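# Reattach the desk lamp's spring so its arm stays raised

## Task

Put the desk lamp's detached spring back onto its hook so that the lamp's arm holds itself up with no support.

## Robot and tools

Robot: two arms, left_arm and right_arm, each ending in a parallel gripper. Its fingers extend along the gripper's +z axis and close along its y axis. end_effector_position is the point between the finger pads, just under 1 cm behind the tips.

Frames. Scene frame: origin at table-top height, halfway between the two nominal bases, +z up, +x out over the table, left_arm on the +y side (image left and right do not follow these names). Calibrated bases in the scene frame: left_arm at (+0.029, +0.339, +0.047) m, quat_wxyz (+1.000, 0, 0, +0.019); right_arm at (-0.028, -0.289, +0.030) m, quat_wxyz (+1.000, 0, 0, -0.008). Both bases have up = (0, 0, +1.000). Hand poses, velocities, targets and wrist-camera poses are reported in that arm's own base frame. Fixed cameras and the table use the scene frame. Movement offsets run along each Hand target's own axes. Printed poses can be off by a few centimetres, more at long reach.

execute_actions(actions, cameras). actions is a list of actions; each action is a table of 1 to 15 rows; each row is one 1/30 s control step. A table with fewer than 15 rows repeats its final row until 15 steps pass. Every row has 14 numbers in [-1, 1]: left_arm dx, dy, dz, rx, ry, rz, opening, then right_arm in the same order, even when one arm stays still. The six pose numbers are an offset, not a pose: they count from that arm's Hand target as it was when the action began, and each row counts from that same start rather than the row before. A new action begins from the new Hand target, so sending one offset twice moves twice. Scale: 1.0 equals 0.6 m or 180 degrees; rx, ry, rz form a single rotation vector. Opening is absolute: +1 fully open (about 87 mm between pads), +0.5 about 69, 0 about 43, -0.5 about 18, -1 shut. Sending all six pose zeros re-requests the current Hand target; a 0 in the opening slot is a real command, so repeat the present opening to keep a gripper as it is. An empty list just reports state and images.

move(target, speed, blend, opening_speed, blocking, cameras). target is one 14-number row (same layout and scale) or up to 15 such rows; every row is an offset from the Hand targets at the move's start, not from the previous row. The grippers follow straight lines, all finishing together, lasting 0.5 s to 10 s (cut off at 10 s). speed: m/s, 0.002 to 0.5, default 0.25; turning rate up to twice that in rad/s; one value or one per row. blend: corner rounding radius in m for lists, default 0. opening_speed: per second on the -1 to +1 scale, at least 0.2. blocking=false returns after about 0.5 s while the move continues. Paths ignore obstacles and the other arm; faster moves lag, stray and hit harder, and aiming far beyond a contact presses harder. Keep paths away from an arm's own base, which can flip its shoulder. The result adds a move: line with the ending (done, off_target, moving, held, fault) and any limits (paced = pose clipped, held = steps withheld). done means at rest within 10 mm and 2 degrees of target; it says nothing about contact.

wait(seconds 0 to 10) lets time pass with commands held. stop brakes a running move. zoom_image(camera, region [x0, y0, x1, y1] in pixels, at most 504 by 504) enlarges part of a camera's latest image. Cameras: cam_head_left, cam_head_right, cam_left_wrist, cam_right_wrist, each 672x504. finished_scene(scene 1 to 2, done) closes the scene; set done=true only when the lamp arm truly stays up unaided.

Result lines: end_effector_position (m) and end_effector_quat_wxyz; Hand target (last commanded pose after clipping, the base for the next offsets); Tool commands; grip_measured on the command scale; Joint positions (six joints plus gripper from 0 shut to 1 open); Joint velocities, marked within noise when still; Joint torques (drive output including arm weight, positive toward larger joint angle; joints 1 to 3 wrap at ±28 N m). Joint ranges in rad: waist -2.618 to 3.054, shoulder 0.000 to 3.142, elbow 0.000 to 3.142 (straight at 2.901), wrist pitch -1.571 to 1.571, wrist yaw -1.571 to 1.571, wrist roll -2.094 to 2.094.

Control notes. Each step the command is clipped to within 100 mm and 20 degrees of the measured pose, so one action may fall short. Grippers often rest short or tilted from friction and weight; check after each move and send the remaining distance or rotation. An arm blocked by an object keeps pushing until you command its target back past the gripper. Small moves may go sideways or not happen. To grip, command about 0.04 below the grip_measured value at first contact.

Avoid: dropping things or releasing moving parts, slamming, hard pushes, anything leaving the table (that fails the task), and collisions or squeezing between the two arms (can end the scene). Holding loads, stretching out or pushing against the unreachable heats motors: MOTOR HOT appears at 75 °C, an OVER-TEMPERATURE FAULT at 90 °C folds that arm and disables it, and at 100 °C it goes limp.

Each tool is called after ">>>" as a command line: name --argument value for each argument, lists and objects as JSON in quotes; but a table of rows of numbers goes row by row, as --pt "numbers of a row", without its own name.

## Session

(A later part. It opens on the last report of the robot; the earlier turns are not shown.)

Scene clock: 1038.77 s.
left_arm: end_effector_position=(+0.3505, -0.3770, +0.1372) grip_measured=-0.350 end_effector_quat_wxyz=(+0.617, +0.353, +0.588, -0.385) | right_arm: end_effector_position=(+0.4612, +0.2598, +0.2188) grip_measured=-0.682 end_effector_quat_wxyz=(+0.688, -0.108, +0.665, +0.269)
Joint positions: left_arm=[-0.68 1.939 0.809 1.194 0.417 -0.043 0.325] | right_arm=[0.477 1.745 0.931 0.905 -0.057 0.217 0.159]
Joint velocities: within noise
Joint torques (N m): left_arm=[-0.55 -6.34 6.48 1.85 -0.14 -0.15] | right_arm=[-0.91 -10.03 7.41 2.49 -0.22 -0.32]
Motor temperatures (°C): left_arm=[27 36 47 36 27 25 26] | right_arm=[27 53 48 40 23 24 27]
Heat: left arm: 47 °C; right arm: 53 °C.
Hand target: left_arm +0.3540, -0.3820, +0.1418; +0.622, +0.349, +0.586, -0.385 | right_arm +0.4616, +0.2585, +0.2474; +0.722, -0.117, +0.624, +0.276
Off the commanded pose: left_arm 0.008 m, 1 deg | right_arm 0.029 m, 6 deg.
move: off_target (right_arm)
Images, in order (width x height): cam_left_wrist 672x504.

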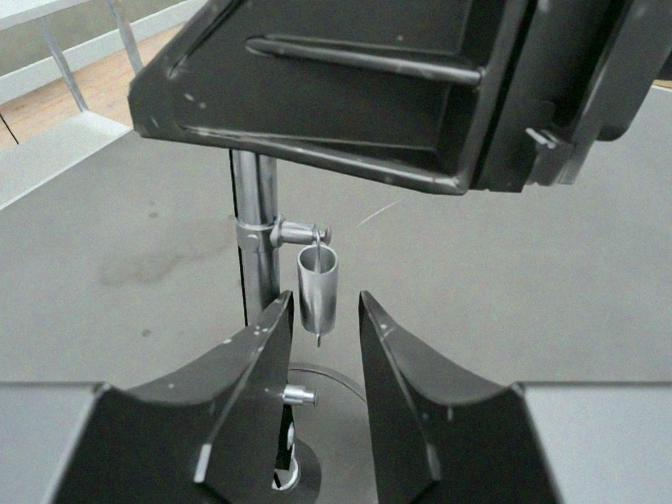

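>>> move --target '[0,0.003,0.003,0,0,0,-1,0,0,0,0,0,0,-0.72]' --opening_speed 0.4 --cameras '["cam_left_wrist"]'

>>> zoom_image --camera "cam_left_wrist" --region '[220, 200, 440, 420]'

Scene clock: 1043.50 s.
left_arm: end_effector_position=(+0.3528, -0.3783, +0.1369) grip_measured=-0.593 end_effector_quat_wxyz=(+0.617, +0.352, +0.589, -0.384) | right_arm: end_effector_position=(+0.4612, +0.2598, +0.2188) grip_measured=-0.682 end_effector_quat_wxyz=(+0.688, -0.108, +0.665, +0.269)
Joint positions: left_arm=[-0.68 1.945 0.819 1.188 0.415 -0.043 0.204] | right_arm=[0.477 1.745 0.931 0.905 -0.057 0.217 0.159]
Joint velocities: within noise
Joint torques (N m): left_arm=[-0.31 -6.43 6.49 1.87 -0.1 -0.15] | right_arm=[-0.88 -10.04 7.43 2.49 -0.21 -0.32]
Motor temperatures (°C): left_arm=[27 36 47 36 27 25 26] | right_arm=[27 53 47 41 23 24 27]
Heat: left arm: 47 °C; right arm: 53 °C.
Hand target: left_arm +0.3564, -0.3828, +0.1418; +0.622, +0.349, +0.586, -0.385 | right_arm +0.4616, +0.2585, +0.2474; +0.722, -0.117, +0.624, +0.276
Off the commanded pose: left_arm 0.008 m, 1 deg | right_arm 0.029 m, 6 deg.
move: off_target (right_arm)
Images, in order (width x height): cam_left_wrist 672x504.

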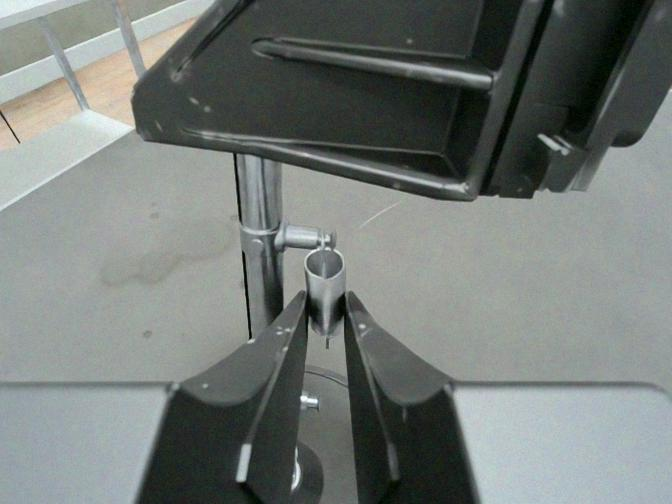

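Scaled by 2.291 from the camera's 672x504 image, which has a finer 960x720 frame.

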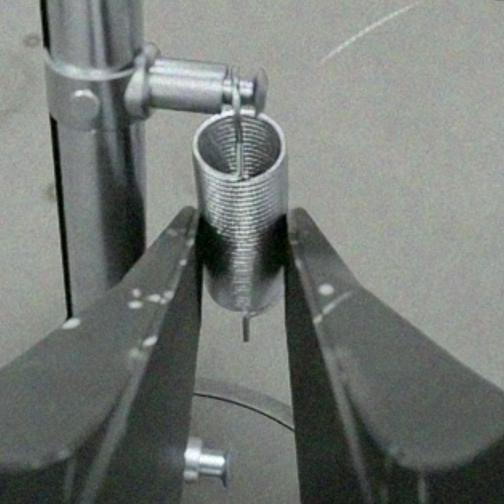

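>>> move --target '[-0.0083,0.0167,-0.0325,0,0,0,-1,-0.0027,0.0467,0.03,-0.005,0.036,-0.056,-0.72]' --speed 0.03

>>> zoom_image --camera "cam_left_wrist" --region '[220, 200, 440, 420]'

Scene clock: 1072.97 s.
left_arm: end_effector_position=(+0.3574, -0.3652, +0.1392) grip_measured=-0.593 end_effector_quat_wxyz=(+0.622, +0.351, +0.586, -0.382) | right_arm: end_effector_position=(+0.4662, +0.2730, +0.2186) grip_measured=-0.615 end_effector_quat_wxyz=(+0.676, -0.140, +0.692, +0.213)
Joint positions: left_arm=[-0.645 1.932 0.796 1.21 0.444 -0.043 0.204] | right_arm=[0.529 1.745 1.034 0.715 0.024 0.106 0.193]
Joint velocities: within noise
Joint torques (N m): left_arm=[1.03 -9.02 3.89 1.74 0.09 -0.18] | right_arm=[2.22 -11.99 12.22 1.78 -0.4 -1.17]
Motor temperatures (°C): left_arm=[27 36 47 35 27 25 27] | right_arm=[27 52 48 41 23 24 27]
Heat: left arm: 47 °C; right arm: 52 °C.
Hand target: left_arm +0.3563, -0.3606, +0.1453; +0.622, +0.349, +0.586, -0.385 | right_arm +0.4612, +0.2905, +0.2576; +0.706, -0.193, +0.649, +0.209
Off the commanded pose: left_arm 0.008 m, 0 deg | right_arm 0.043 m, 9 deg.
move: off_target (right_arm)

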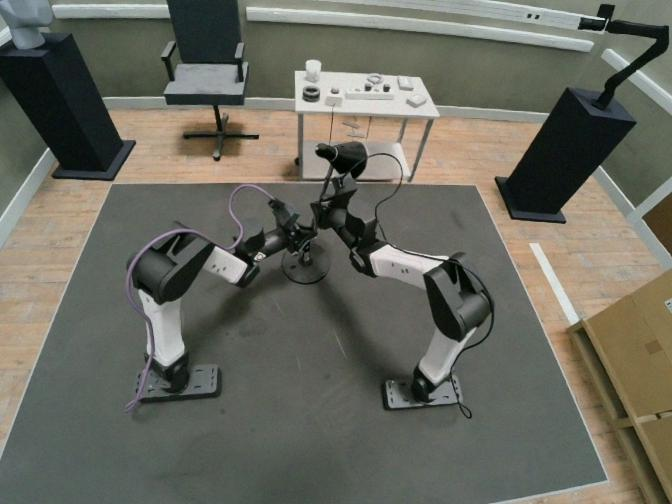

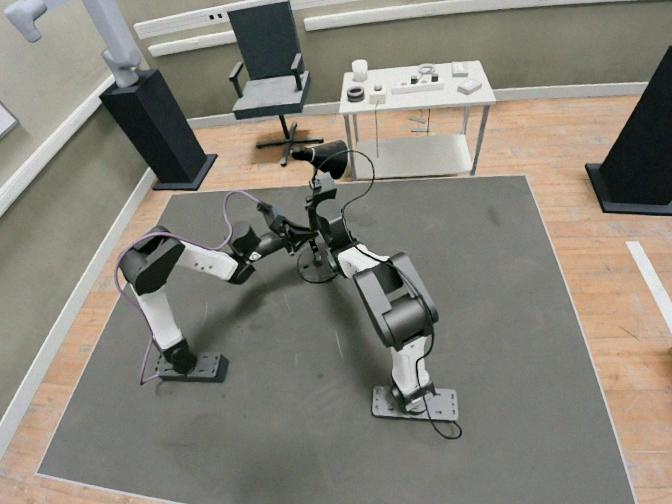

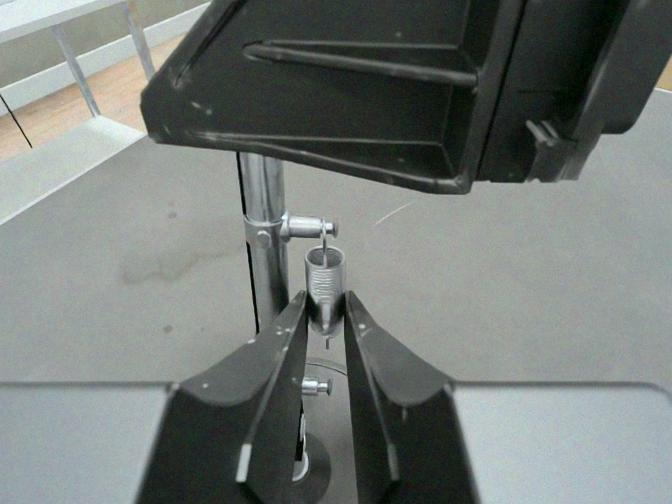

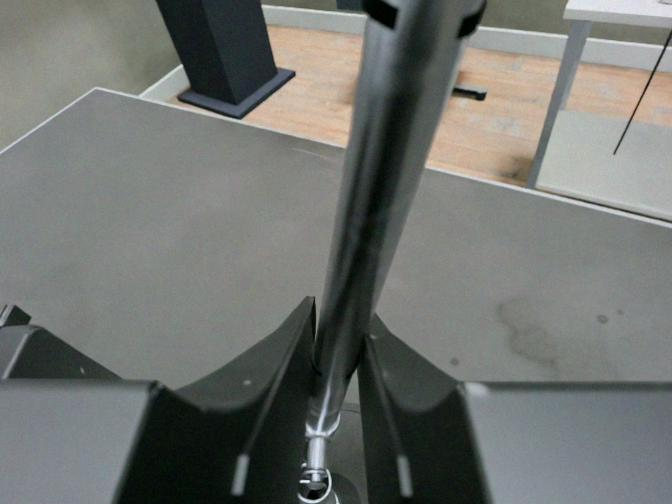

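Scaled by 2.291 from the camera's 672x504 image, which has a finer 960x720 frame.

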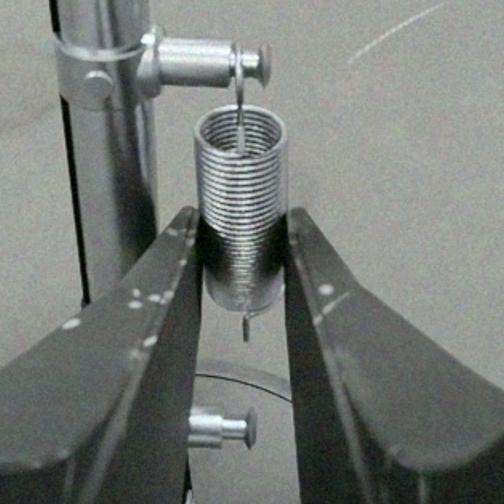

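>>> move --target '[0.015,-0.008,-0.02,0,0.07,0,-1,0,0,0,0,0,0,-0.72]' --speed 0.05 --cameras '["cam_left_wrist","cam_right_wrist"]'

>>> zoom_image --camera "cam_left_wrist" --region '[220, 200, 440, 420]'

>>> zoom_image --camera "cam_right_wrist" --region '[220, 380, 440, 504]'

Scene clock: 1079.67 s.
left_arm: end_effector_position=(+0.3512, -0.3565, +0.1449) grip_measured=-0.593 end_effector_quat_wxyz=(+0.576, +0.384, +0.631, -0.350) | right_arm: end_effector_position=(+0.4659, +0.2735, +0.2184) grip_measured=-0.613 end_effector_quat_wxyz=(+0.676, -0.142, +0.692, +0.212)
Joint positions: left_arm=[-0.645 1.776 0.838 0.838 0.445 0.044 0.204] | right_arm=[0.532 1.745 1.034 0.714 0.026 0.101 0.193]
Joint velocities: within noise
Joint torques (N m): left_arm=[0.13 -7.95 5.39 1.09 0.03 -0.03] | right_arm=[1.99 -12 12.22 1.79 -0.44 -1.16]
Motor temperatures (°C): left_arm=[27 38 46 34 27 25 27] | right_arm=[27 53 48 41 23 24 27]
Heat: left arm: 46 °C; right arm: 53 °C.
Hand target: left_arm +0.3467, -0.3528, +0.1357; +0.554, +0.389, +0.651, -0.345 | right_arm +0.4612, +0.2904, +0.2575; +0.706, -0.193, +0.649, +0.209
Off the commanded pose: left_arm 0.011 m, 4 deg | right_arm 0.043 m, 8 deg.
move: off_target (left_arm, right_arm)
Images, in order (width x height): cam_left_wrist 672x504, cam_right_wrist 672x504.

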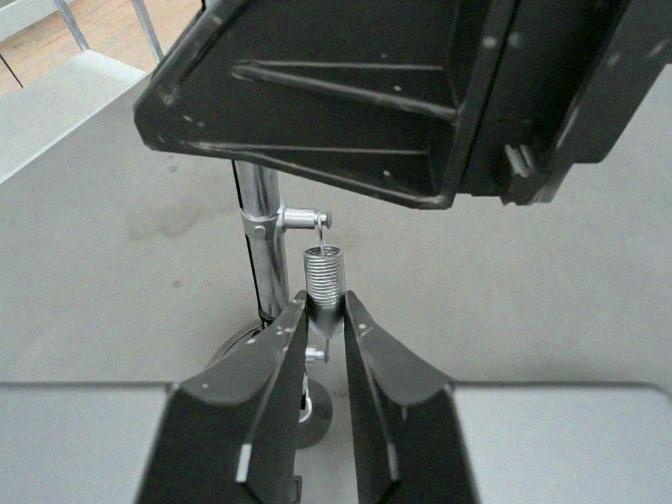

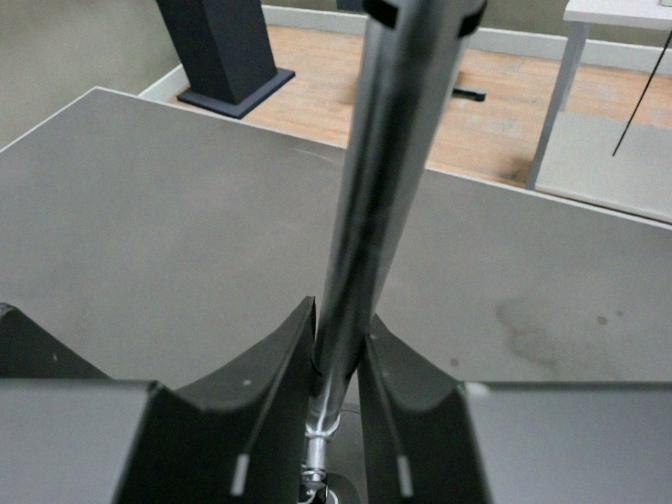

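Scaled by 2.291 from the camera's 672x504 image, which has a finer 960x720 frame.

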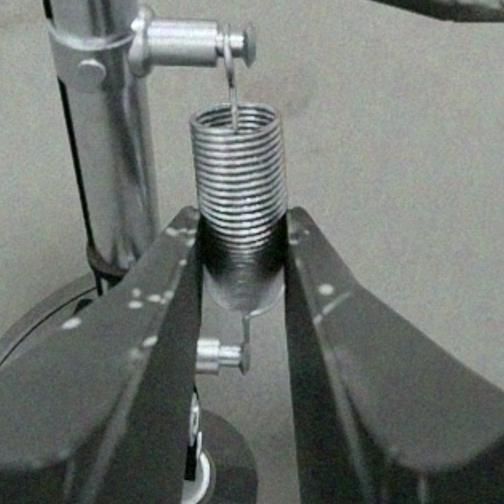

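Scaled by 2.291 from the camera's 672x504 image, which has a finer 960x720 frame.

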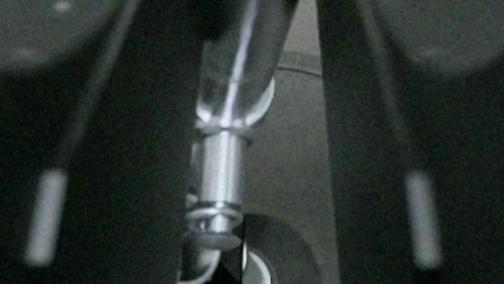

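>>> move --target '[0.007,-0.008,-0.003,0,0,0,-1,0,0,0,0,0,0,-0.72]' --speed 0.05 --cameras '["cam_left_wrist"]'

>>> zoom_image --camera "cam_left_wrist" --region '[260, 280, 400, 420]'

Scene clock: 1085.53 s.
left_arm: end_effector_position=(+0.3508, -0.3569, +0.1450) grip_measured=-0.593 end_effector_quat_wxyz=(+0.577, +0.383, +0.631, -0.349) | right_arm: end_effector_position=(+0.4657, +0.2743, +0.2192) grip_measured=-0.613 end_effector_quat_wxyz=(+0.677, -0.143, +0.691, +0.211)
Joint positions: left_arm=[-0.648 1.775 0.838 0.837 0.44 0.045 0.204] | right_arm=[0.533 1.745 1.036 0.714 0.026 0.099 0.193]
Joint velocities: within noise
Joint torques (N m): left_arm=[-0.55 -8.08 3.73 1.29 -0.01 -0.03] | right_arm=[1.88 -11.95 12.11 1.79 -0.44 -1.13]
Motor temperatures (°C): left_arm=[27 38 46 34 27 25 27] | right_arm=[27 53 48 41 23 25 27]
Heat: left arm: 46 °C; right arm: 53 °C.
Hand target: left_arm +0.3412, -0.3530, +0.1319; +0.554, +0.389, +0.651, -0.345 | right_arm +0.4612, +0.2904, +0.2576; +0.706, -0.193, +0.649, +0.209
Off the commanded pose: left_arm 0.017 m, 4 deg | right_arm 0.042 m, 8 deg.
move: off_target (left_arm, right_arm)
Images, in order (width x height): cam_left_wrist 672x504.

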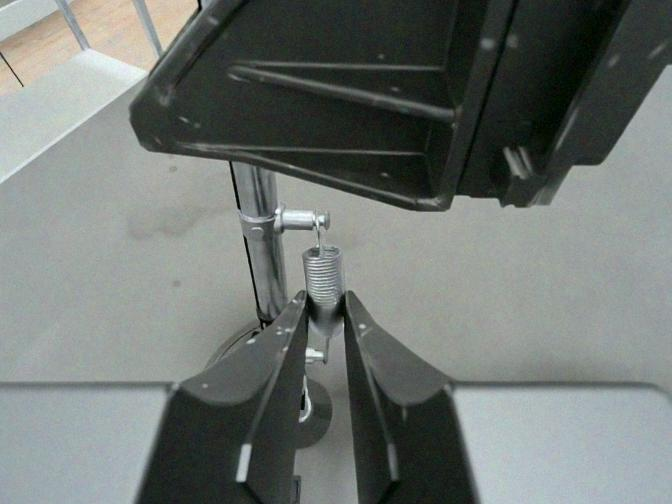

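Scaled by 3.600 from the camera's 672x504 image, which has a finer 960x720 frame.

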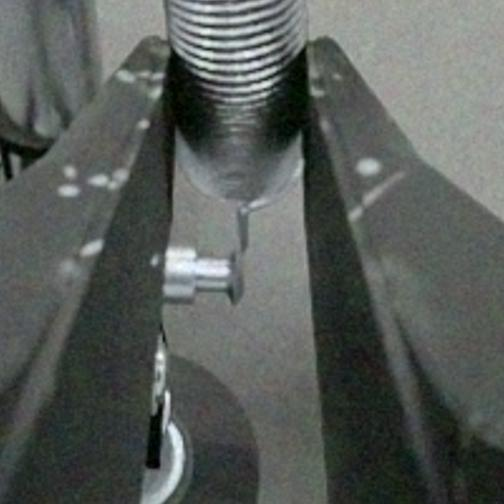

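>>> move --target '[0.004,-0.008,-0.006,0,0,0,-1,0,0,0,0,0,0,-0.72]' --speed 0.05 --cameras '["cam_left_wrist"]'

>>> zoom_image --camera "cam_left_wrist" --region '[260, 280, 400, 420]'

Scene clock: 1089.57 s.
left_arm: end_effector_position=(+0.3469, -0.3552, +0.1469) grip_measured=-0.593 end_effector_quat_wxyz=(+0.582, +0.381, +0.630, -0.346) | right_arm: end_effector_position=(+0.4652, +0.2752, +0.2191) grip_measured=-0.613 end_effector_quat_wxyz=(+0.677, -0.145, +0.690, +0.211)
Joint positions: left_arm=[-0.654 1.758 0.815 0.852 0.425 0.045 0.204] | right_arm=[0.535 1.745 1.036 0.714 0.026 0.095 0.193]
Joint velocities: within noise
Joint torques (N m): left_arm=[-0.65 -7.71 3.47 1.27 0.06 -0.05] | right_arm=[1.66 -11.96 12.14 1.78 -0.44 -1.1]
Motor temperatures (°C): left_arm=[27 38 46 34 27 25 27] | right_arm=[27 54 49 41 23 25 27]
Heat: left arm: 46 °C; right arm: 54 °C.
Hand target: left_arm +0.3352, -0.3516, +0.1301; +0.554, +0.389, +0.651, -0.345 | right_arm +0.4612, +0.2905, +0.2576; +0.706, -0.193, +0.649, +0.209
Off the commanded pose: left_arm 0.021 m, 4 deg | right_arm 0.042 m, 8 deg.
move: off_target (left_arm, right_arm)
Images, in order (width x height): cam_left_wrist 672x504.

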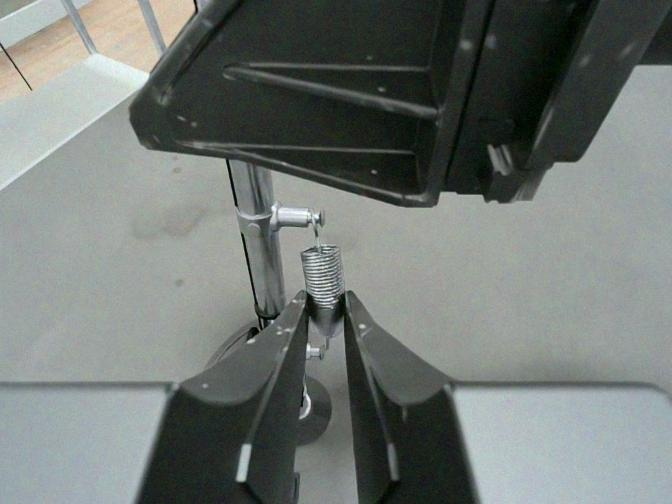

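Scaled by 3.600 from the camera's 672x504 image, which has a finer 960x720 frame.

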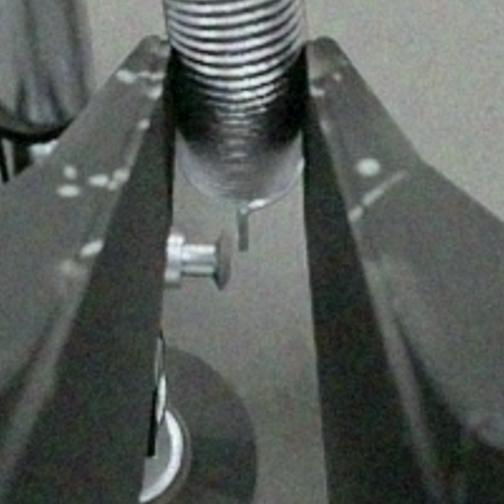

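>>> move --target '[0.015,-0.004,-0.002,0,0,0,-1,0,0,0,0,0,0,-0.72]' --speed 0.05 --cameras '["cam_left_wrist","cam_right_wrist"]'

>>> zoom_image --camera "cam_left_wrist" --region '[260, 280, 400, 420]'

>>> zoom_image --camera "cam_head_right" --region '[270, 190, 370, 290]'

Scene clock: 1095.50 s.
left_arm: end_effector_position=(+0.3443, -0.3540, +0.1470) grip_measured=-0.593 end_effector_quat_wxyz=(+0.591, +0.379, +0.623, -0.346) | right_arm: end_effector_position=(+0.4647, +0.2759, +0.2195) grip_measured=-0.613 end_effector_quat_wxyz=(+0.677, -0.147, +0.690, +0.211)
Joint positions: left_arm=[-0.658 1.758 0.788 0.901 0.418 0.045 0.204] | right_arm=[0.537 1.744 1.036 0.714 0.024 0.093 0.193]
Joint velocities: within noise
Joint torques (N m): left_arm=[-0.65 -6.64 3.25 1.19 0.07 -0.06] | right_arm=[1.55 -11.9 12.18 1.78 -0.42 -1.06]
Motor temperatures (°C): left_arm=[27 39 46 33 27 25 27] | right_arm=[27 54 50 41 23 25 27]
Heat: left arm: 46 °C; right arm: 54 °C.
Hand target: left_arm +0.3318, -0.3505, +0.1214; +0.554, +0.389, +0.651, -0.345 | right_arm +0.4612, +0.2904, +0.2576; +0.706, -0.193, +0.649, +0.209
Off the commanded pose: left_arm 0.029 m, 5 deg | right_arm 0.041 m, 8 deg.
move: off_target (left_arm, right_arm)
Images, in order (width x height): cam_left_wrist 672x504, cam_right_wrist 672x504.

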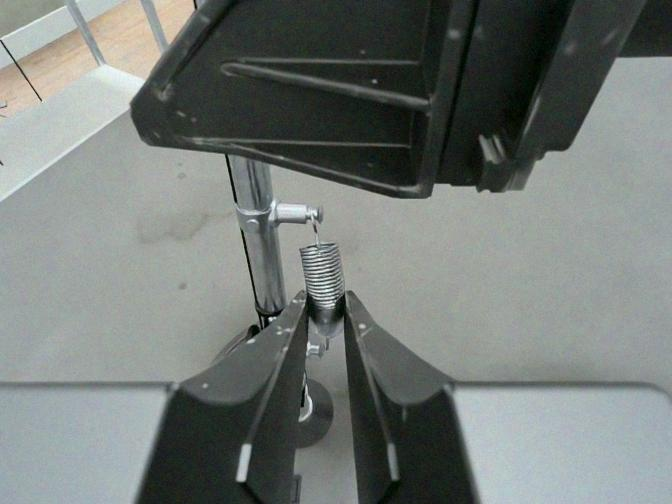

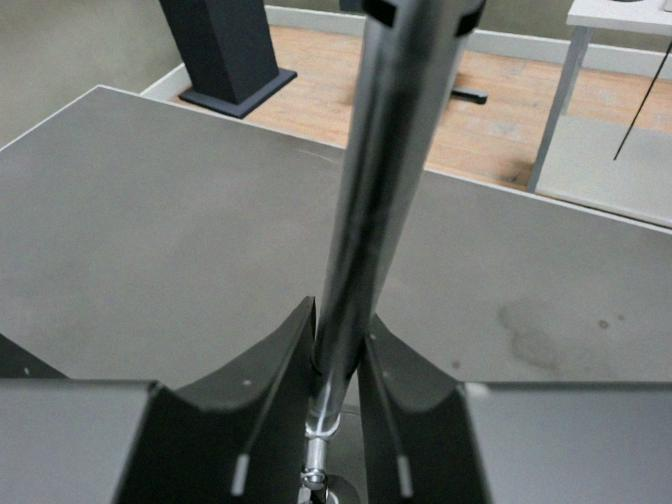

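Scaled by 3.600 from the camera's 672x504 image, which has a finer 960x720 frame.

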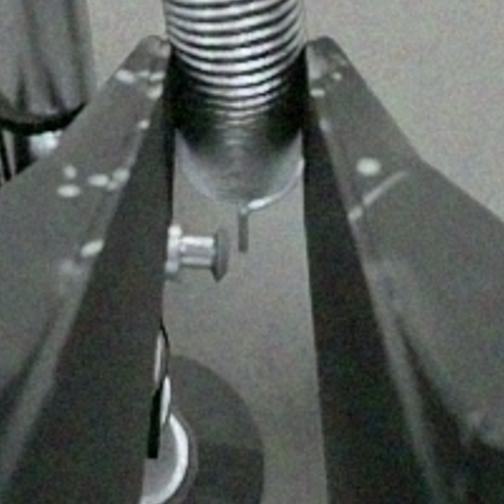

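This scene's latest camera images include none from cam_head_right. They are from: cam_left_wrist, cam_right_wrist. cam_head_right's image comes with the result of a call that names it in "cameras".

>>> move --target '[0.02,0,0.002,0,0,0,-1,0,0,0,0,0,0,-0.72]' --speed 0.06

>>> zoom_image --camera "cam_left_wrist" --region '[260, 280, 400, 420]'

>>> zoom_image --camera "cam_head_right" --region '[270, 190, 370, 290]'

Scene clock: 1099.07 s.
left_arm: end_effector_position=(+0.3429, -0.3525, +0.1475) grip_measured=-0.593 end_effector_quat_wxyz=(+0.600, +0.377, +0.614, -0.346) | right_arm: end_effector_position=(+0.4641, +0.2766, +0.2199) grip_measured=-0.614 end_effector_quat_wxyz=(+0.677, -0.148, +0.689, +0.211)
Joint positions: left_arm=[-0.658 1.763 0.765 0.955 0.415 0.045 0.204] | right_arm=[0.538 1.743 1.036 0.714 0.023 0.09 0.193]
Joint velocities: within noise
Joint torques (N m): left_arm=[-0.59 -4.67 3.06 1.17 0.1 -0.06] | right_arm=[1.4 -11.81 12.21 1.78 -0.41 -1.03]
Motor temperatures (°C): left_arm=[27 39 45 33 27 25 27] | right_arm=[27 54 50 41 23 25 27]
Heat: left arm: 45 °C; right arm: 54 °C.
Hand target: left_arm +0.3313, -0.3501, +0.1093; +0.554, +0.389, +0.651, -0.345 | right_arm +0.4612, +0.2905, +0.2577; +0.706, -0.193, +0.649, +0.209
Off the commanded pose: left_arm 0.040 m, 7 deg | right_arm 0.040 m, 8 deg.
move: off_target (left_arm, right_arm)

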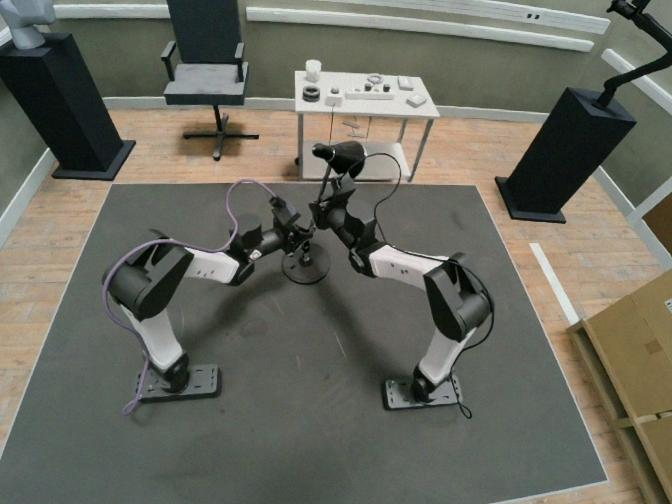

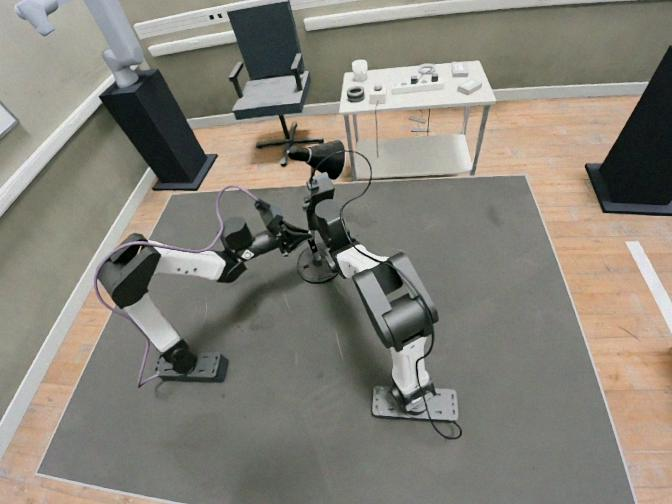

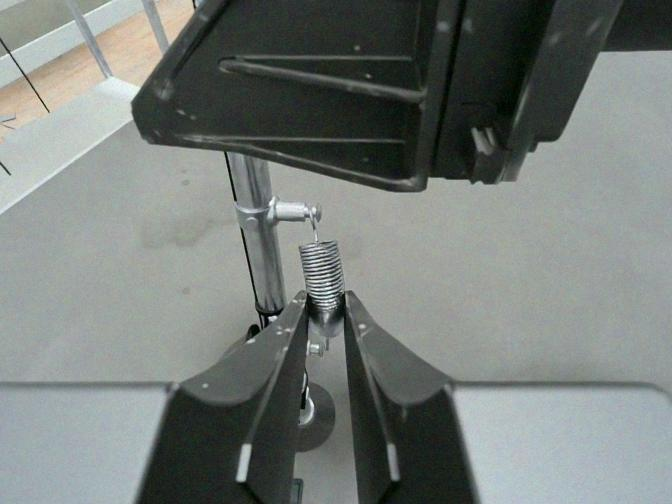

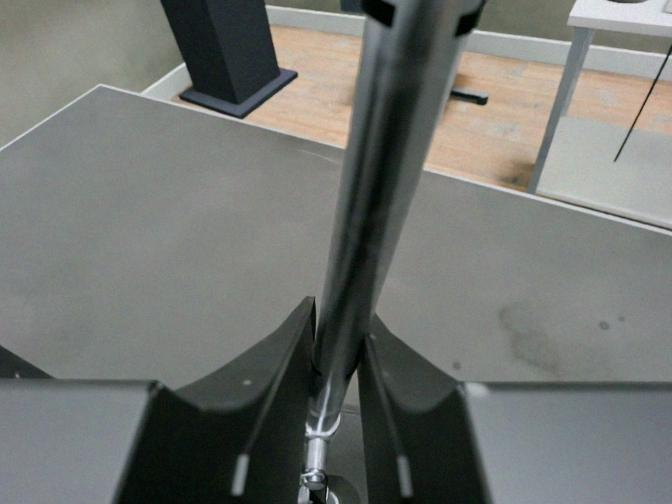

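Scaled by 3.600 from the camera's 672x504 image, which has a finer 960x720 frame.

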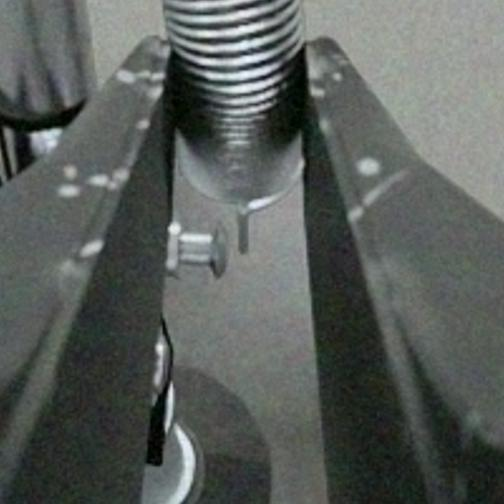

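Scaled by 5.040 from the camera's 672x504 image, which has a finer 960x720 frame.

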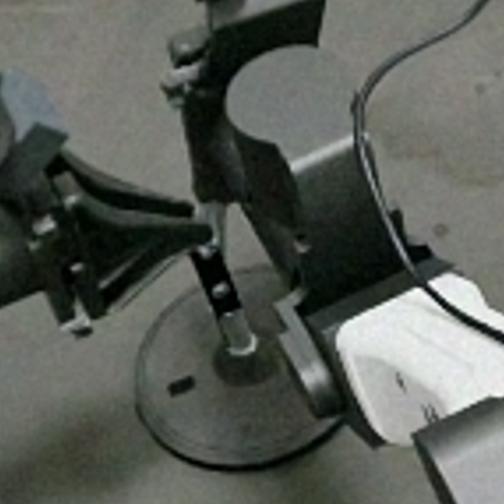

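>>> move --target '[0.02,0,0.0,0,0,0,-1,0,0,0,0,0,0,-0.72]' --speed 0.06 --cameras '["cam_left_wrist"]'

>>> zoom_image --camera "cam_left_wrist" --region '[260, 280, 400, 420]'

Scene clock: 1102.90 s.
left_arm: end_effector_position=(+0.3427, -0.3523, +0.1444) grip_measured=-0.593 end_effector_quat_wxyz=(+0.611, +0.376, +0.604, -0.347) | right_arm: end_effector_position=(+0.4637, +0.2771, +0.2203) grip_measured=-0.615 end_effector_quat_wxyz=(+0.677, -0.149, +0.689, +0.212)
Joint positions: left_arm=[-0.658 1.789 0.743 1.034 0.415 0.045 0.204] | right_arm=[0.539 1.743 1.036 0.714 0.023 0.089 0.193]
Joint velocities: within noise
Joint torques (N m): left_arm=[-0.44 -4.33 2.54 0.96 0.11 -0.07] | right_arm=[1.31 -11.75 12.22 1.77 -0.4 -1.02]
Motor temperatures (°C): left_arm=[27 38 45 33 27 25 27] | right_arm=[27 54 50 41 23 25 27]
Heat: left arm: 45 °C; right arm: 54 °C.
Hand target: left_arm +0.3302, -0.3486, +0.0974; +0.554, +0.389, +0.651, -0.345 | right_arm +0.4612, +0.2904, +0.2577; +0.706, -0.193, +0.649, +0.209
Off the commanded pose: left_arm 0.049 m, 9 deg | right_arm 0.040 m, 7 deg.
move: off_target (left_arm, right_arm)
Images, in order (width x height): cam_left_wrist 672x504.

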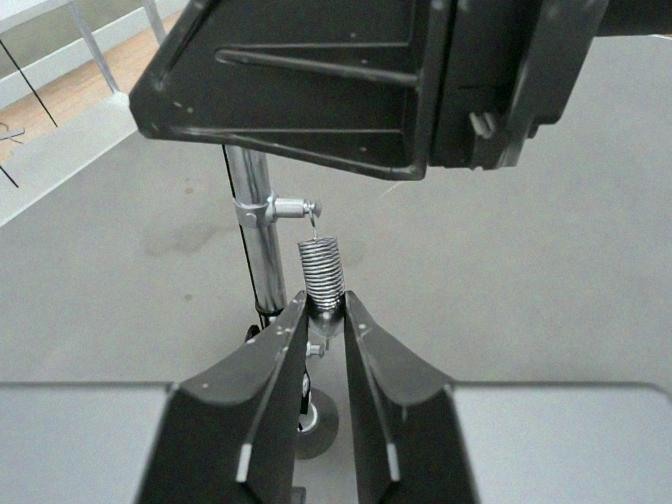

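Scaled by 3.600 from the camera's 672x504 image, which has a finer 960x720 frame.

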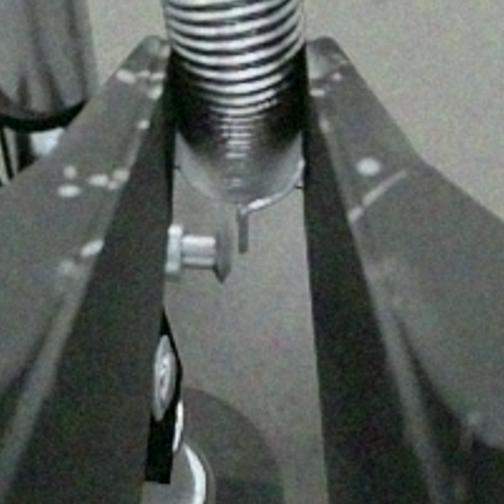

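>>> move --target '[0.015,0,-0.008,0,0,0,-1,0,0,0,0,0,0,-0.72]' --speed 0.06 --cameras '["cam_left_wrist"]'

>>> zoom_image --camera "cam_left_wrist" --region '[260, 280, 400, 420]'

Scene clock: 1106.43 s.
left_arm: end_effector_position=(+0.3394, -0.3497, +0.1438) grip_measured=-0.593 end_effector_quat_wxyz=(+0.620, +0.375, +0.595, -0.348) | right_arm: end_effector_position=(+0.4633, +0.2781, +0.2208) grip_measured=-0.616 end_effector_quat_wxyz=(+0.677, -0.152, +0.688, +0.213)
Joint positions: left_arm=[-0.658 1.796 0.712 1.098 0.415 0.046 0.203] | right_arm=[0.54 1.743 1.037 0.714 0.019 0.087 0.192]
Joint velocities: within noise
Joint torques (N m): left_arm=[0.23 -4.08 2 0.76 0.16 -0.08] | right_arm=[1.24 -11.74 12.11 1.77 -0.37 -1.01]
Motor temperatures (°C): left_arm=[27 38 45 33 27 25 27] | right_arm=[27 55 51 42 23 25 27]
Heat: left arm: 45 °C; right arm: 55 °C.
Hand target: left_arm +0.3273, -0.3433, +0.0893; +0.554, +0.389, +0.651, -0.345 | right_arm +0.4612, +0.2903, +0.2577; +0.706, -0.193, +0.649, +0.209
Off the commanded pose: left_arm 0.056 m, 10 deg | right_arm 0.039 m, 7 deg.
move: off_target (left_arm, right_arm)
Images, in order (width x height): cam_left_wrist 672x504.

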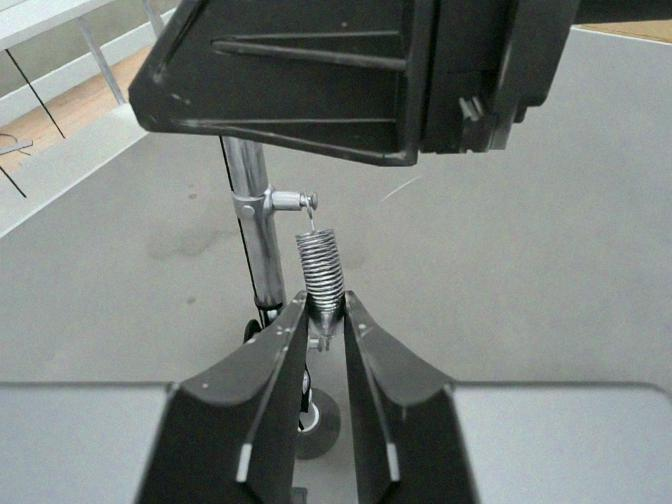

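Scaled by 3.600 from the camera's 672x504 image, which has a finer 960x720 frame.

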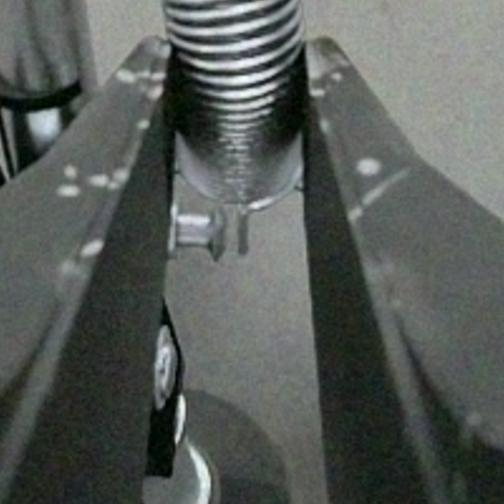

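>>> move --target '[0.006,0.02,0,0,0,0,-1,0,0,0,0,0,0,-0.72]' --speed 0.06 --cameras '["cam_left_wrist"]'

>>> zoom_image --camera "cam_left_wrist" --region '[260, 280, 400, 420]'

Scene clock: 1113.50 s.
left_arm: end_effector_position=(+0.3435, -0.3467, +0.1412) grip_measured=-0.593 end_effector_quat_wxyz=(+0.623, +0.377, +0.589, -0.351) | right_arm: end_effector_position=(+0.4633, +0.2781, +0.2208) grip_measured=-0.616 end_effector_quat_wxyz=(+0.677, -0.152, +0.688, +0.213)
Joint positions: left_arm=[-0.639 1.818 0.712 1.129 0.443 0.046 0.203] | right_arm=[0.54 1.743 1.037 0.714 0.019 0.087 0.192]
Joint velocities: within noise
Joint torques (N m): left_arm=[1.48 -3.85 2.69 0.6 0.21 -0.06] | right_arm=[1.21 -11.73 12.16 1.76 -0.36 -1]
Motor temperatures (°C): left_arm=[27 37 44 32 27 25 27] | right_arm=[27 55 53 41 23 25 27]
Heat: left arm: 44 °C; right arm: 55 °C.
Hand target: left_arm +0.3376, -0.3374, +0.0855; +0.554, +0.389, +0.651, -0.345 | right_arm +0.4612, +0.2903, +0.2577; +0.706, -0.193, +0.649, +0.209
Off the commanded pose: left_arm 0.057 m, 11 deg | right_arm 0.039 m, 7 deg.
move: off_target (left_arm, right_arm)
Images, in order (width x height): cam_left_wrist 672x504.

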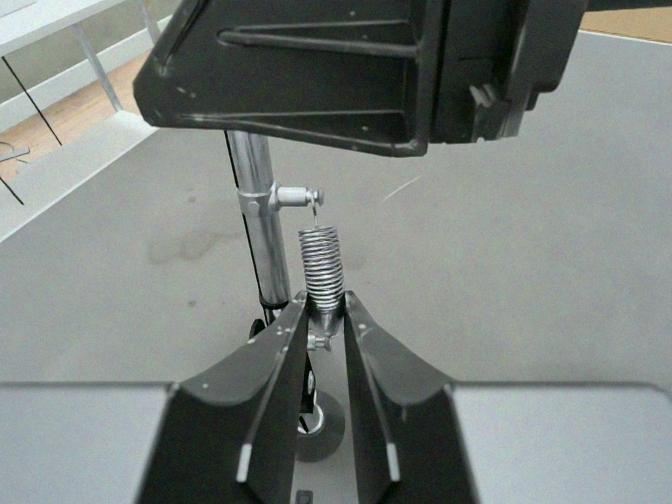

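Scaled by 3.600 from the camera's 672x504 image, which has a finer 960x720 frame.

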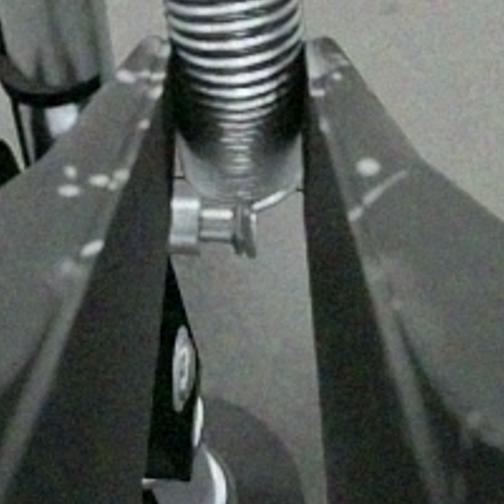

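>>> zoom_image --camera "cam_left_wrist" --region '[295, 320, 345, 370]'

Scaled by 10.080 from the camera's 672x504 image, which has a finer 960x720 frame.

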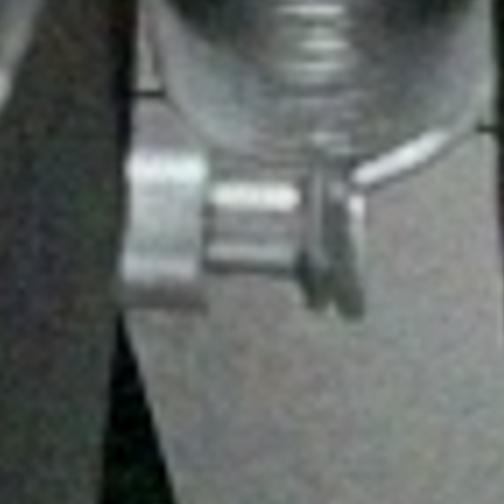

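>>> move --target '[0.006,0.008,0.003,0,0,0,-1,0,0,0,0,0,0,-0.72]' --speed 0.06 --cameras '["cam_left_wrist"]'

>>> zoom_image --camera "cam_left_wrist" --region '[295, 320, 345, 370]'

Scene clock: 1120.33 s.
left_arm: end_effector_position=(+0.3456, -0.3473, +0.1396) grip_measured=-0.593 end_effector_quat_wxyz=(+0.623, +0.380, +0.585, -0.354) | right_arm: end_effector_position=(+0.4633, +0.2781, +0.2208) grip_measured=-0.616 end_effector_quat_wxyz=(+0.677, -0.152, +0.688, +0.213)
Joint positions: left_arm=[-0.631 1.838 0.72 1.148 0.463 0.046 0.203] | right_arm=[0.54 1.743 1.037 0.714 0.019 0.087 0.192]
Joint velocities: within noise
Joint torques (N m): left_arm=[1.77 -3.77 2.65 0.53 0.12 -0.03] | right_arm=[1.24 -11.7 12.16 1.76 -0.36 -1]
Motor temperatures (°C): left_arm=[27 36 44 32 27 25 28] | right_arm=[27 56 54 41 23 25 27]
Heat: left arm: 44 °C; right arm: 56 °C.
Hand target: left_arm +0.3423, -0.3363, +0.0817; +0.554, +0.389, +0.651, -0.345 | right_arm +0.4612, +0.2903, +0.2577; +0.706, -0.193, +0.649, +0.209
Off the commanded pose: left_arm 0.059 m, 11 deg | right_arm 0.039 m, 7 deg.
move: off_target (left_arm, right_arm)
Images, in order (width x height): cam_left_wrist 672x504.

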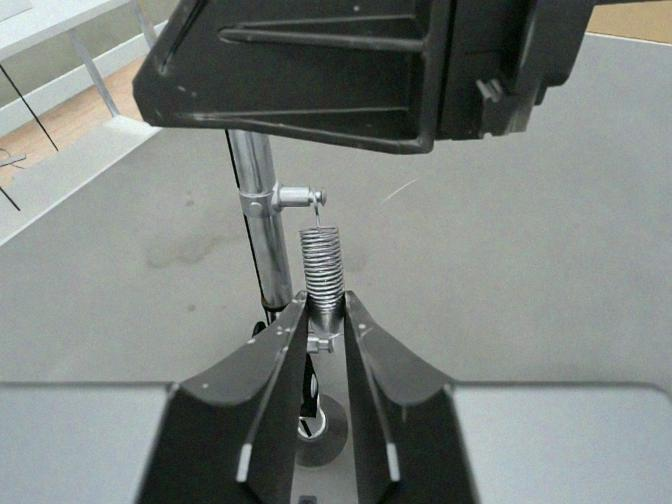

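Scaled by 10.080 from the camera's 672x504 image, which has a finer 960x720 frame.

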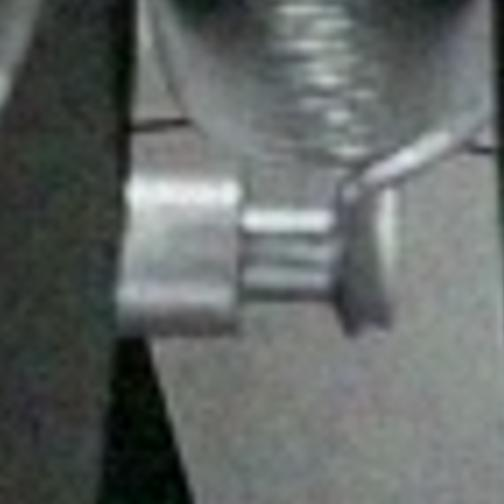

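>>> move --target '[0.008,-0.022,0,0,0,0,-1,0,0,0,0,0,0,-0.72]' --speed 0.06

>>> zoom_image --camera "cam_left_wrist" --region '[295, 320, 345, 370]'

>>> zoom_image --camera "cam_head_left" --region '[290, 220, 330, 260]'

>>> zoom_image --camera "cam_head_right" --region '[295, 215, 335, 255]'

Scene clock: 1132.30 s.
left_arm: end_effector_position=(+0.3432, -0.3471, +0.1398) grip_measured=-0.593 end_effector_quat_wxyz=(+0.630, +0.376, +0.582, -0.350) | right_arm: end_effector_position=(+0.4633, +0.2781, +0.2208) grip_measured=-0.616 end_effector_quat_wxyz=(+0.677, -0.152, +0.688, +0.213)
Joint positions: left_arm=[-0.642 1.838 0.702 1.179 0.438 0.048 0.203] | right_arm=[0.54 1.743 1.037 0.714 0.019 0.087 0.192]
Joint velocities: within noise
Joint torques (N m): left_arm=[-0.34 -3.97 1.52 0.52 0.05 -0.08] | right_arm=[1.22 -11.74 12.15 1.77 -0.36 -1]
Motor temperatures (°C): left_arm=[27 35 43 31 27 25 28] | right_arm=[27 56 57 41 23 25 27]
Heat: left arm: 43 °C; right arm: 57 °C.
Hand target: left_arm +0.3303, -0.3417, +0.0771; +0.554, +0.389, +0.651, -0.345 | right_arm +0.4612, +0.2903, +0.2577; +0.706, -0.193, +0.649, +0.209
Off the commanded pose: left_arm 0.064 m, 12 deg | right_arm 0.039 m, 7 deg.
move: off_target (left_arm, right_arm)

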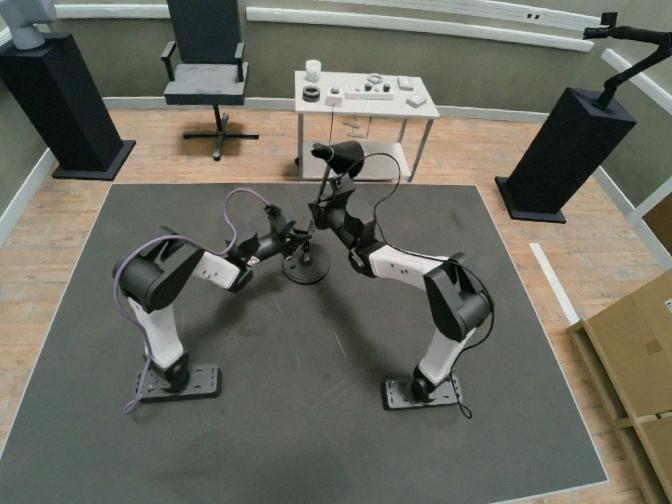

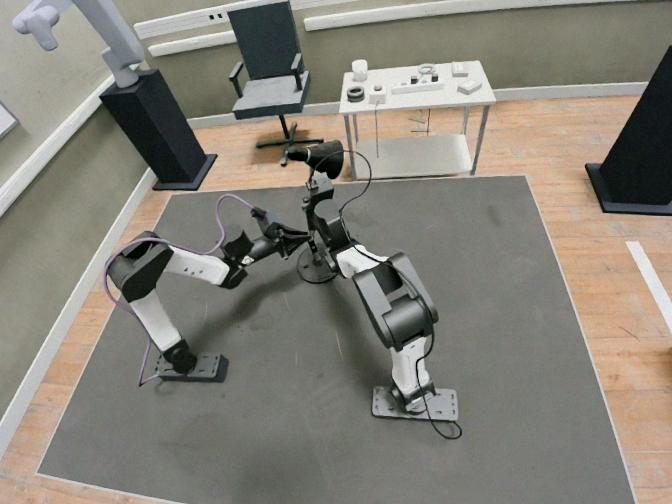

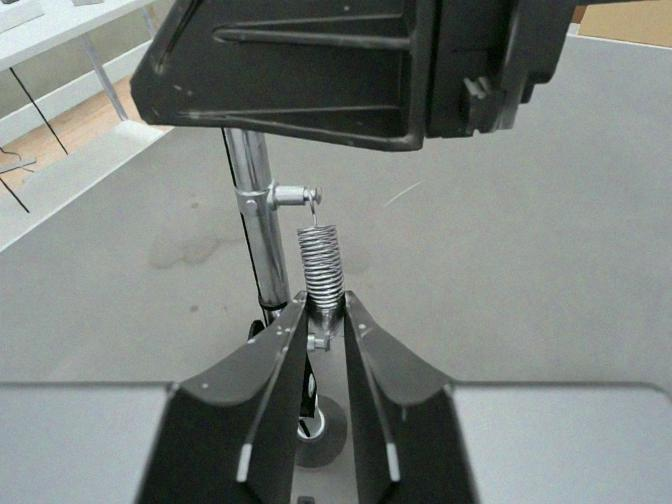

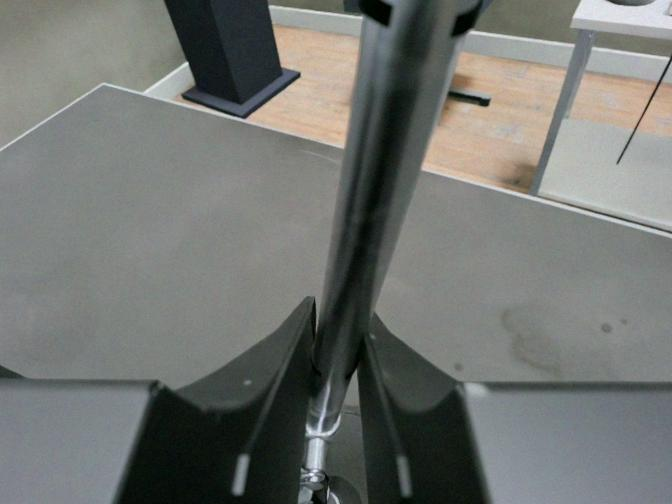

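Scaled by 10.080 from the camera's 672x504 image, which has a finer 960x720 frame.

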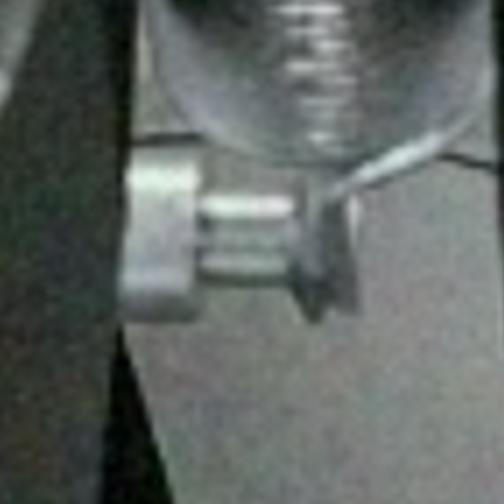

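Scaled by 12.600 from the camera's 672x504 image, which has a finer 960x720 frame.

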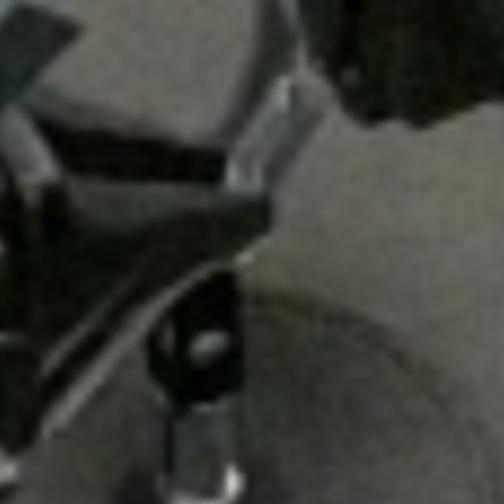

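Scaled by 12.600 from the camera's 672x504 image, which has a finer 960x720 frame.

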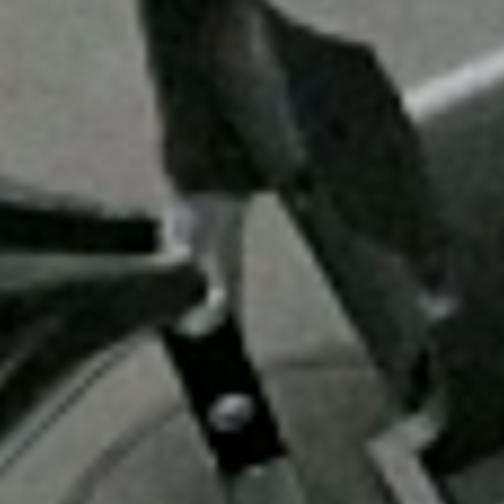

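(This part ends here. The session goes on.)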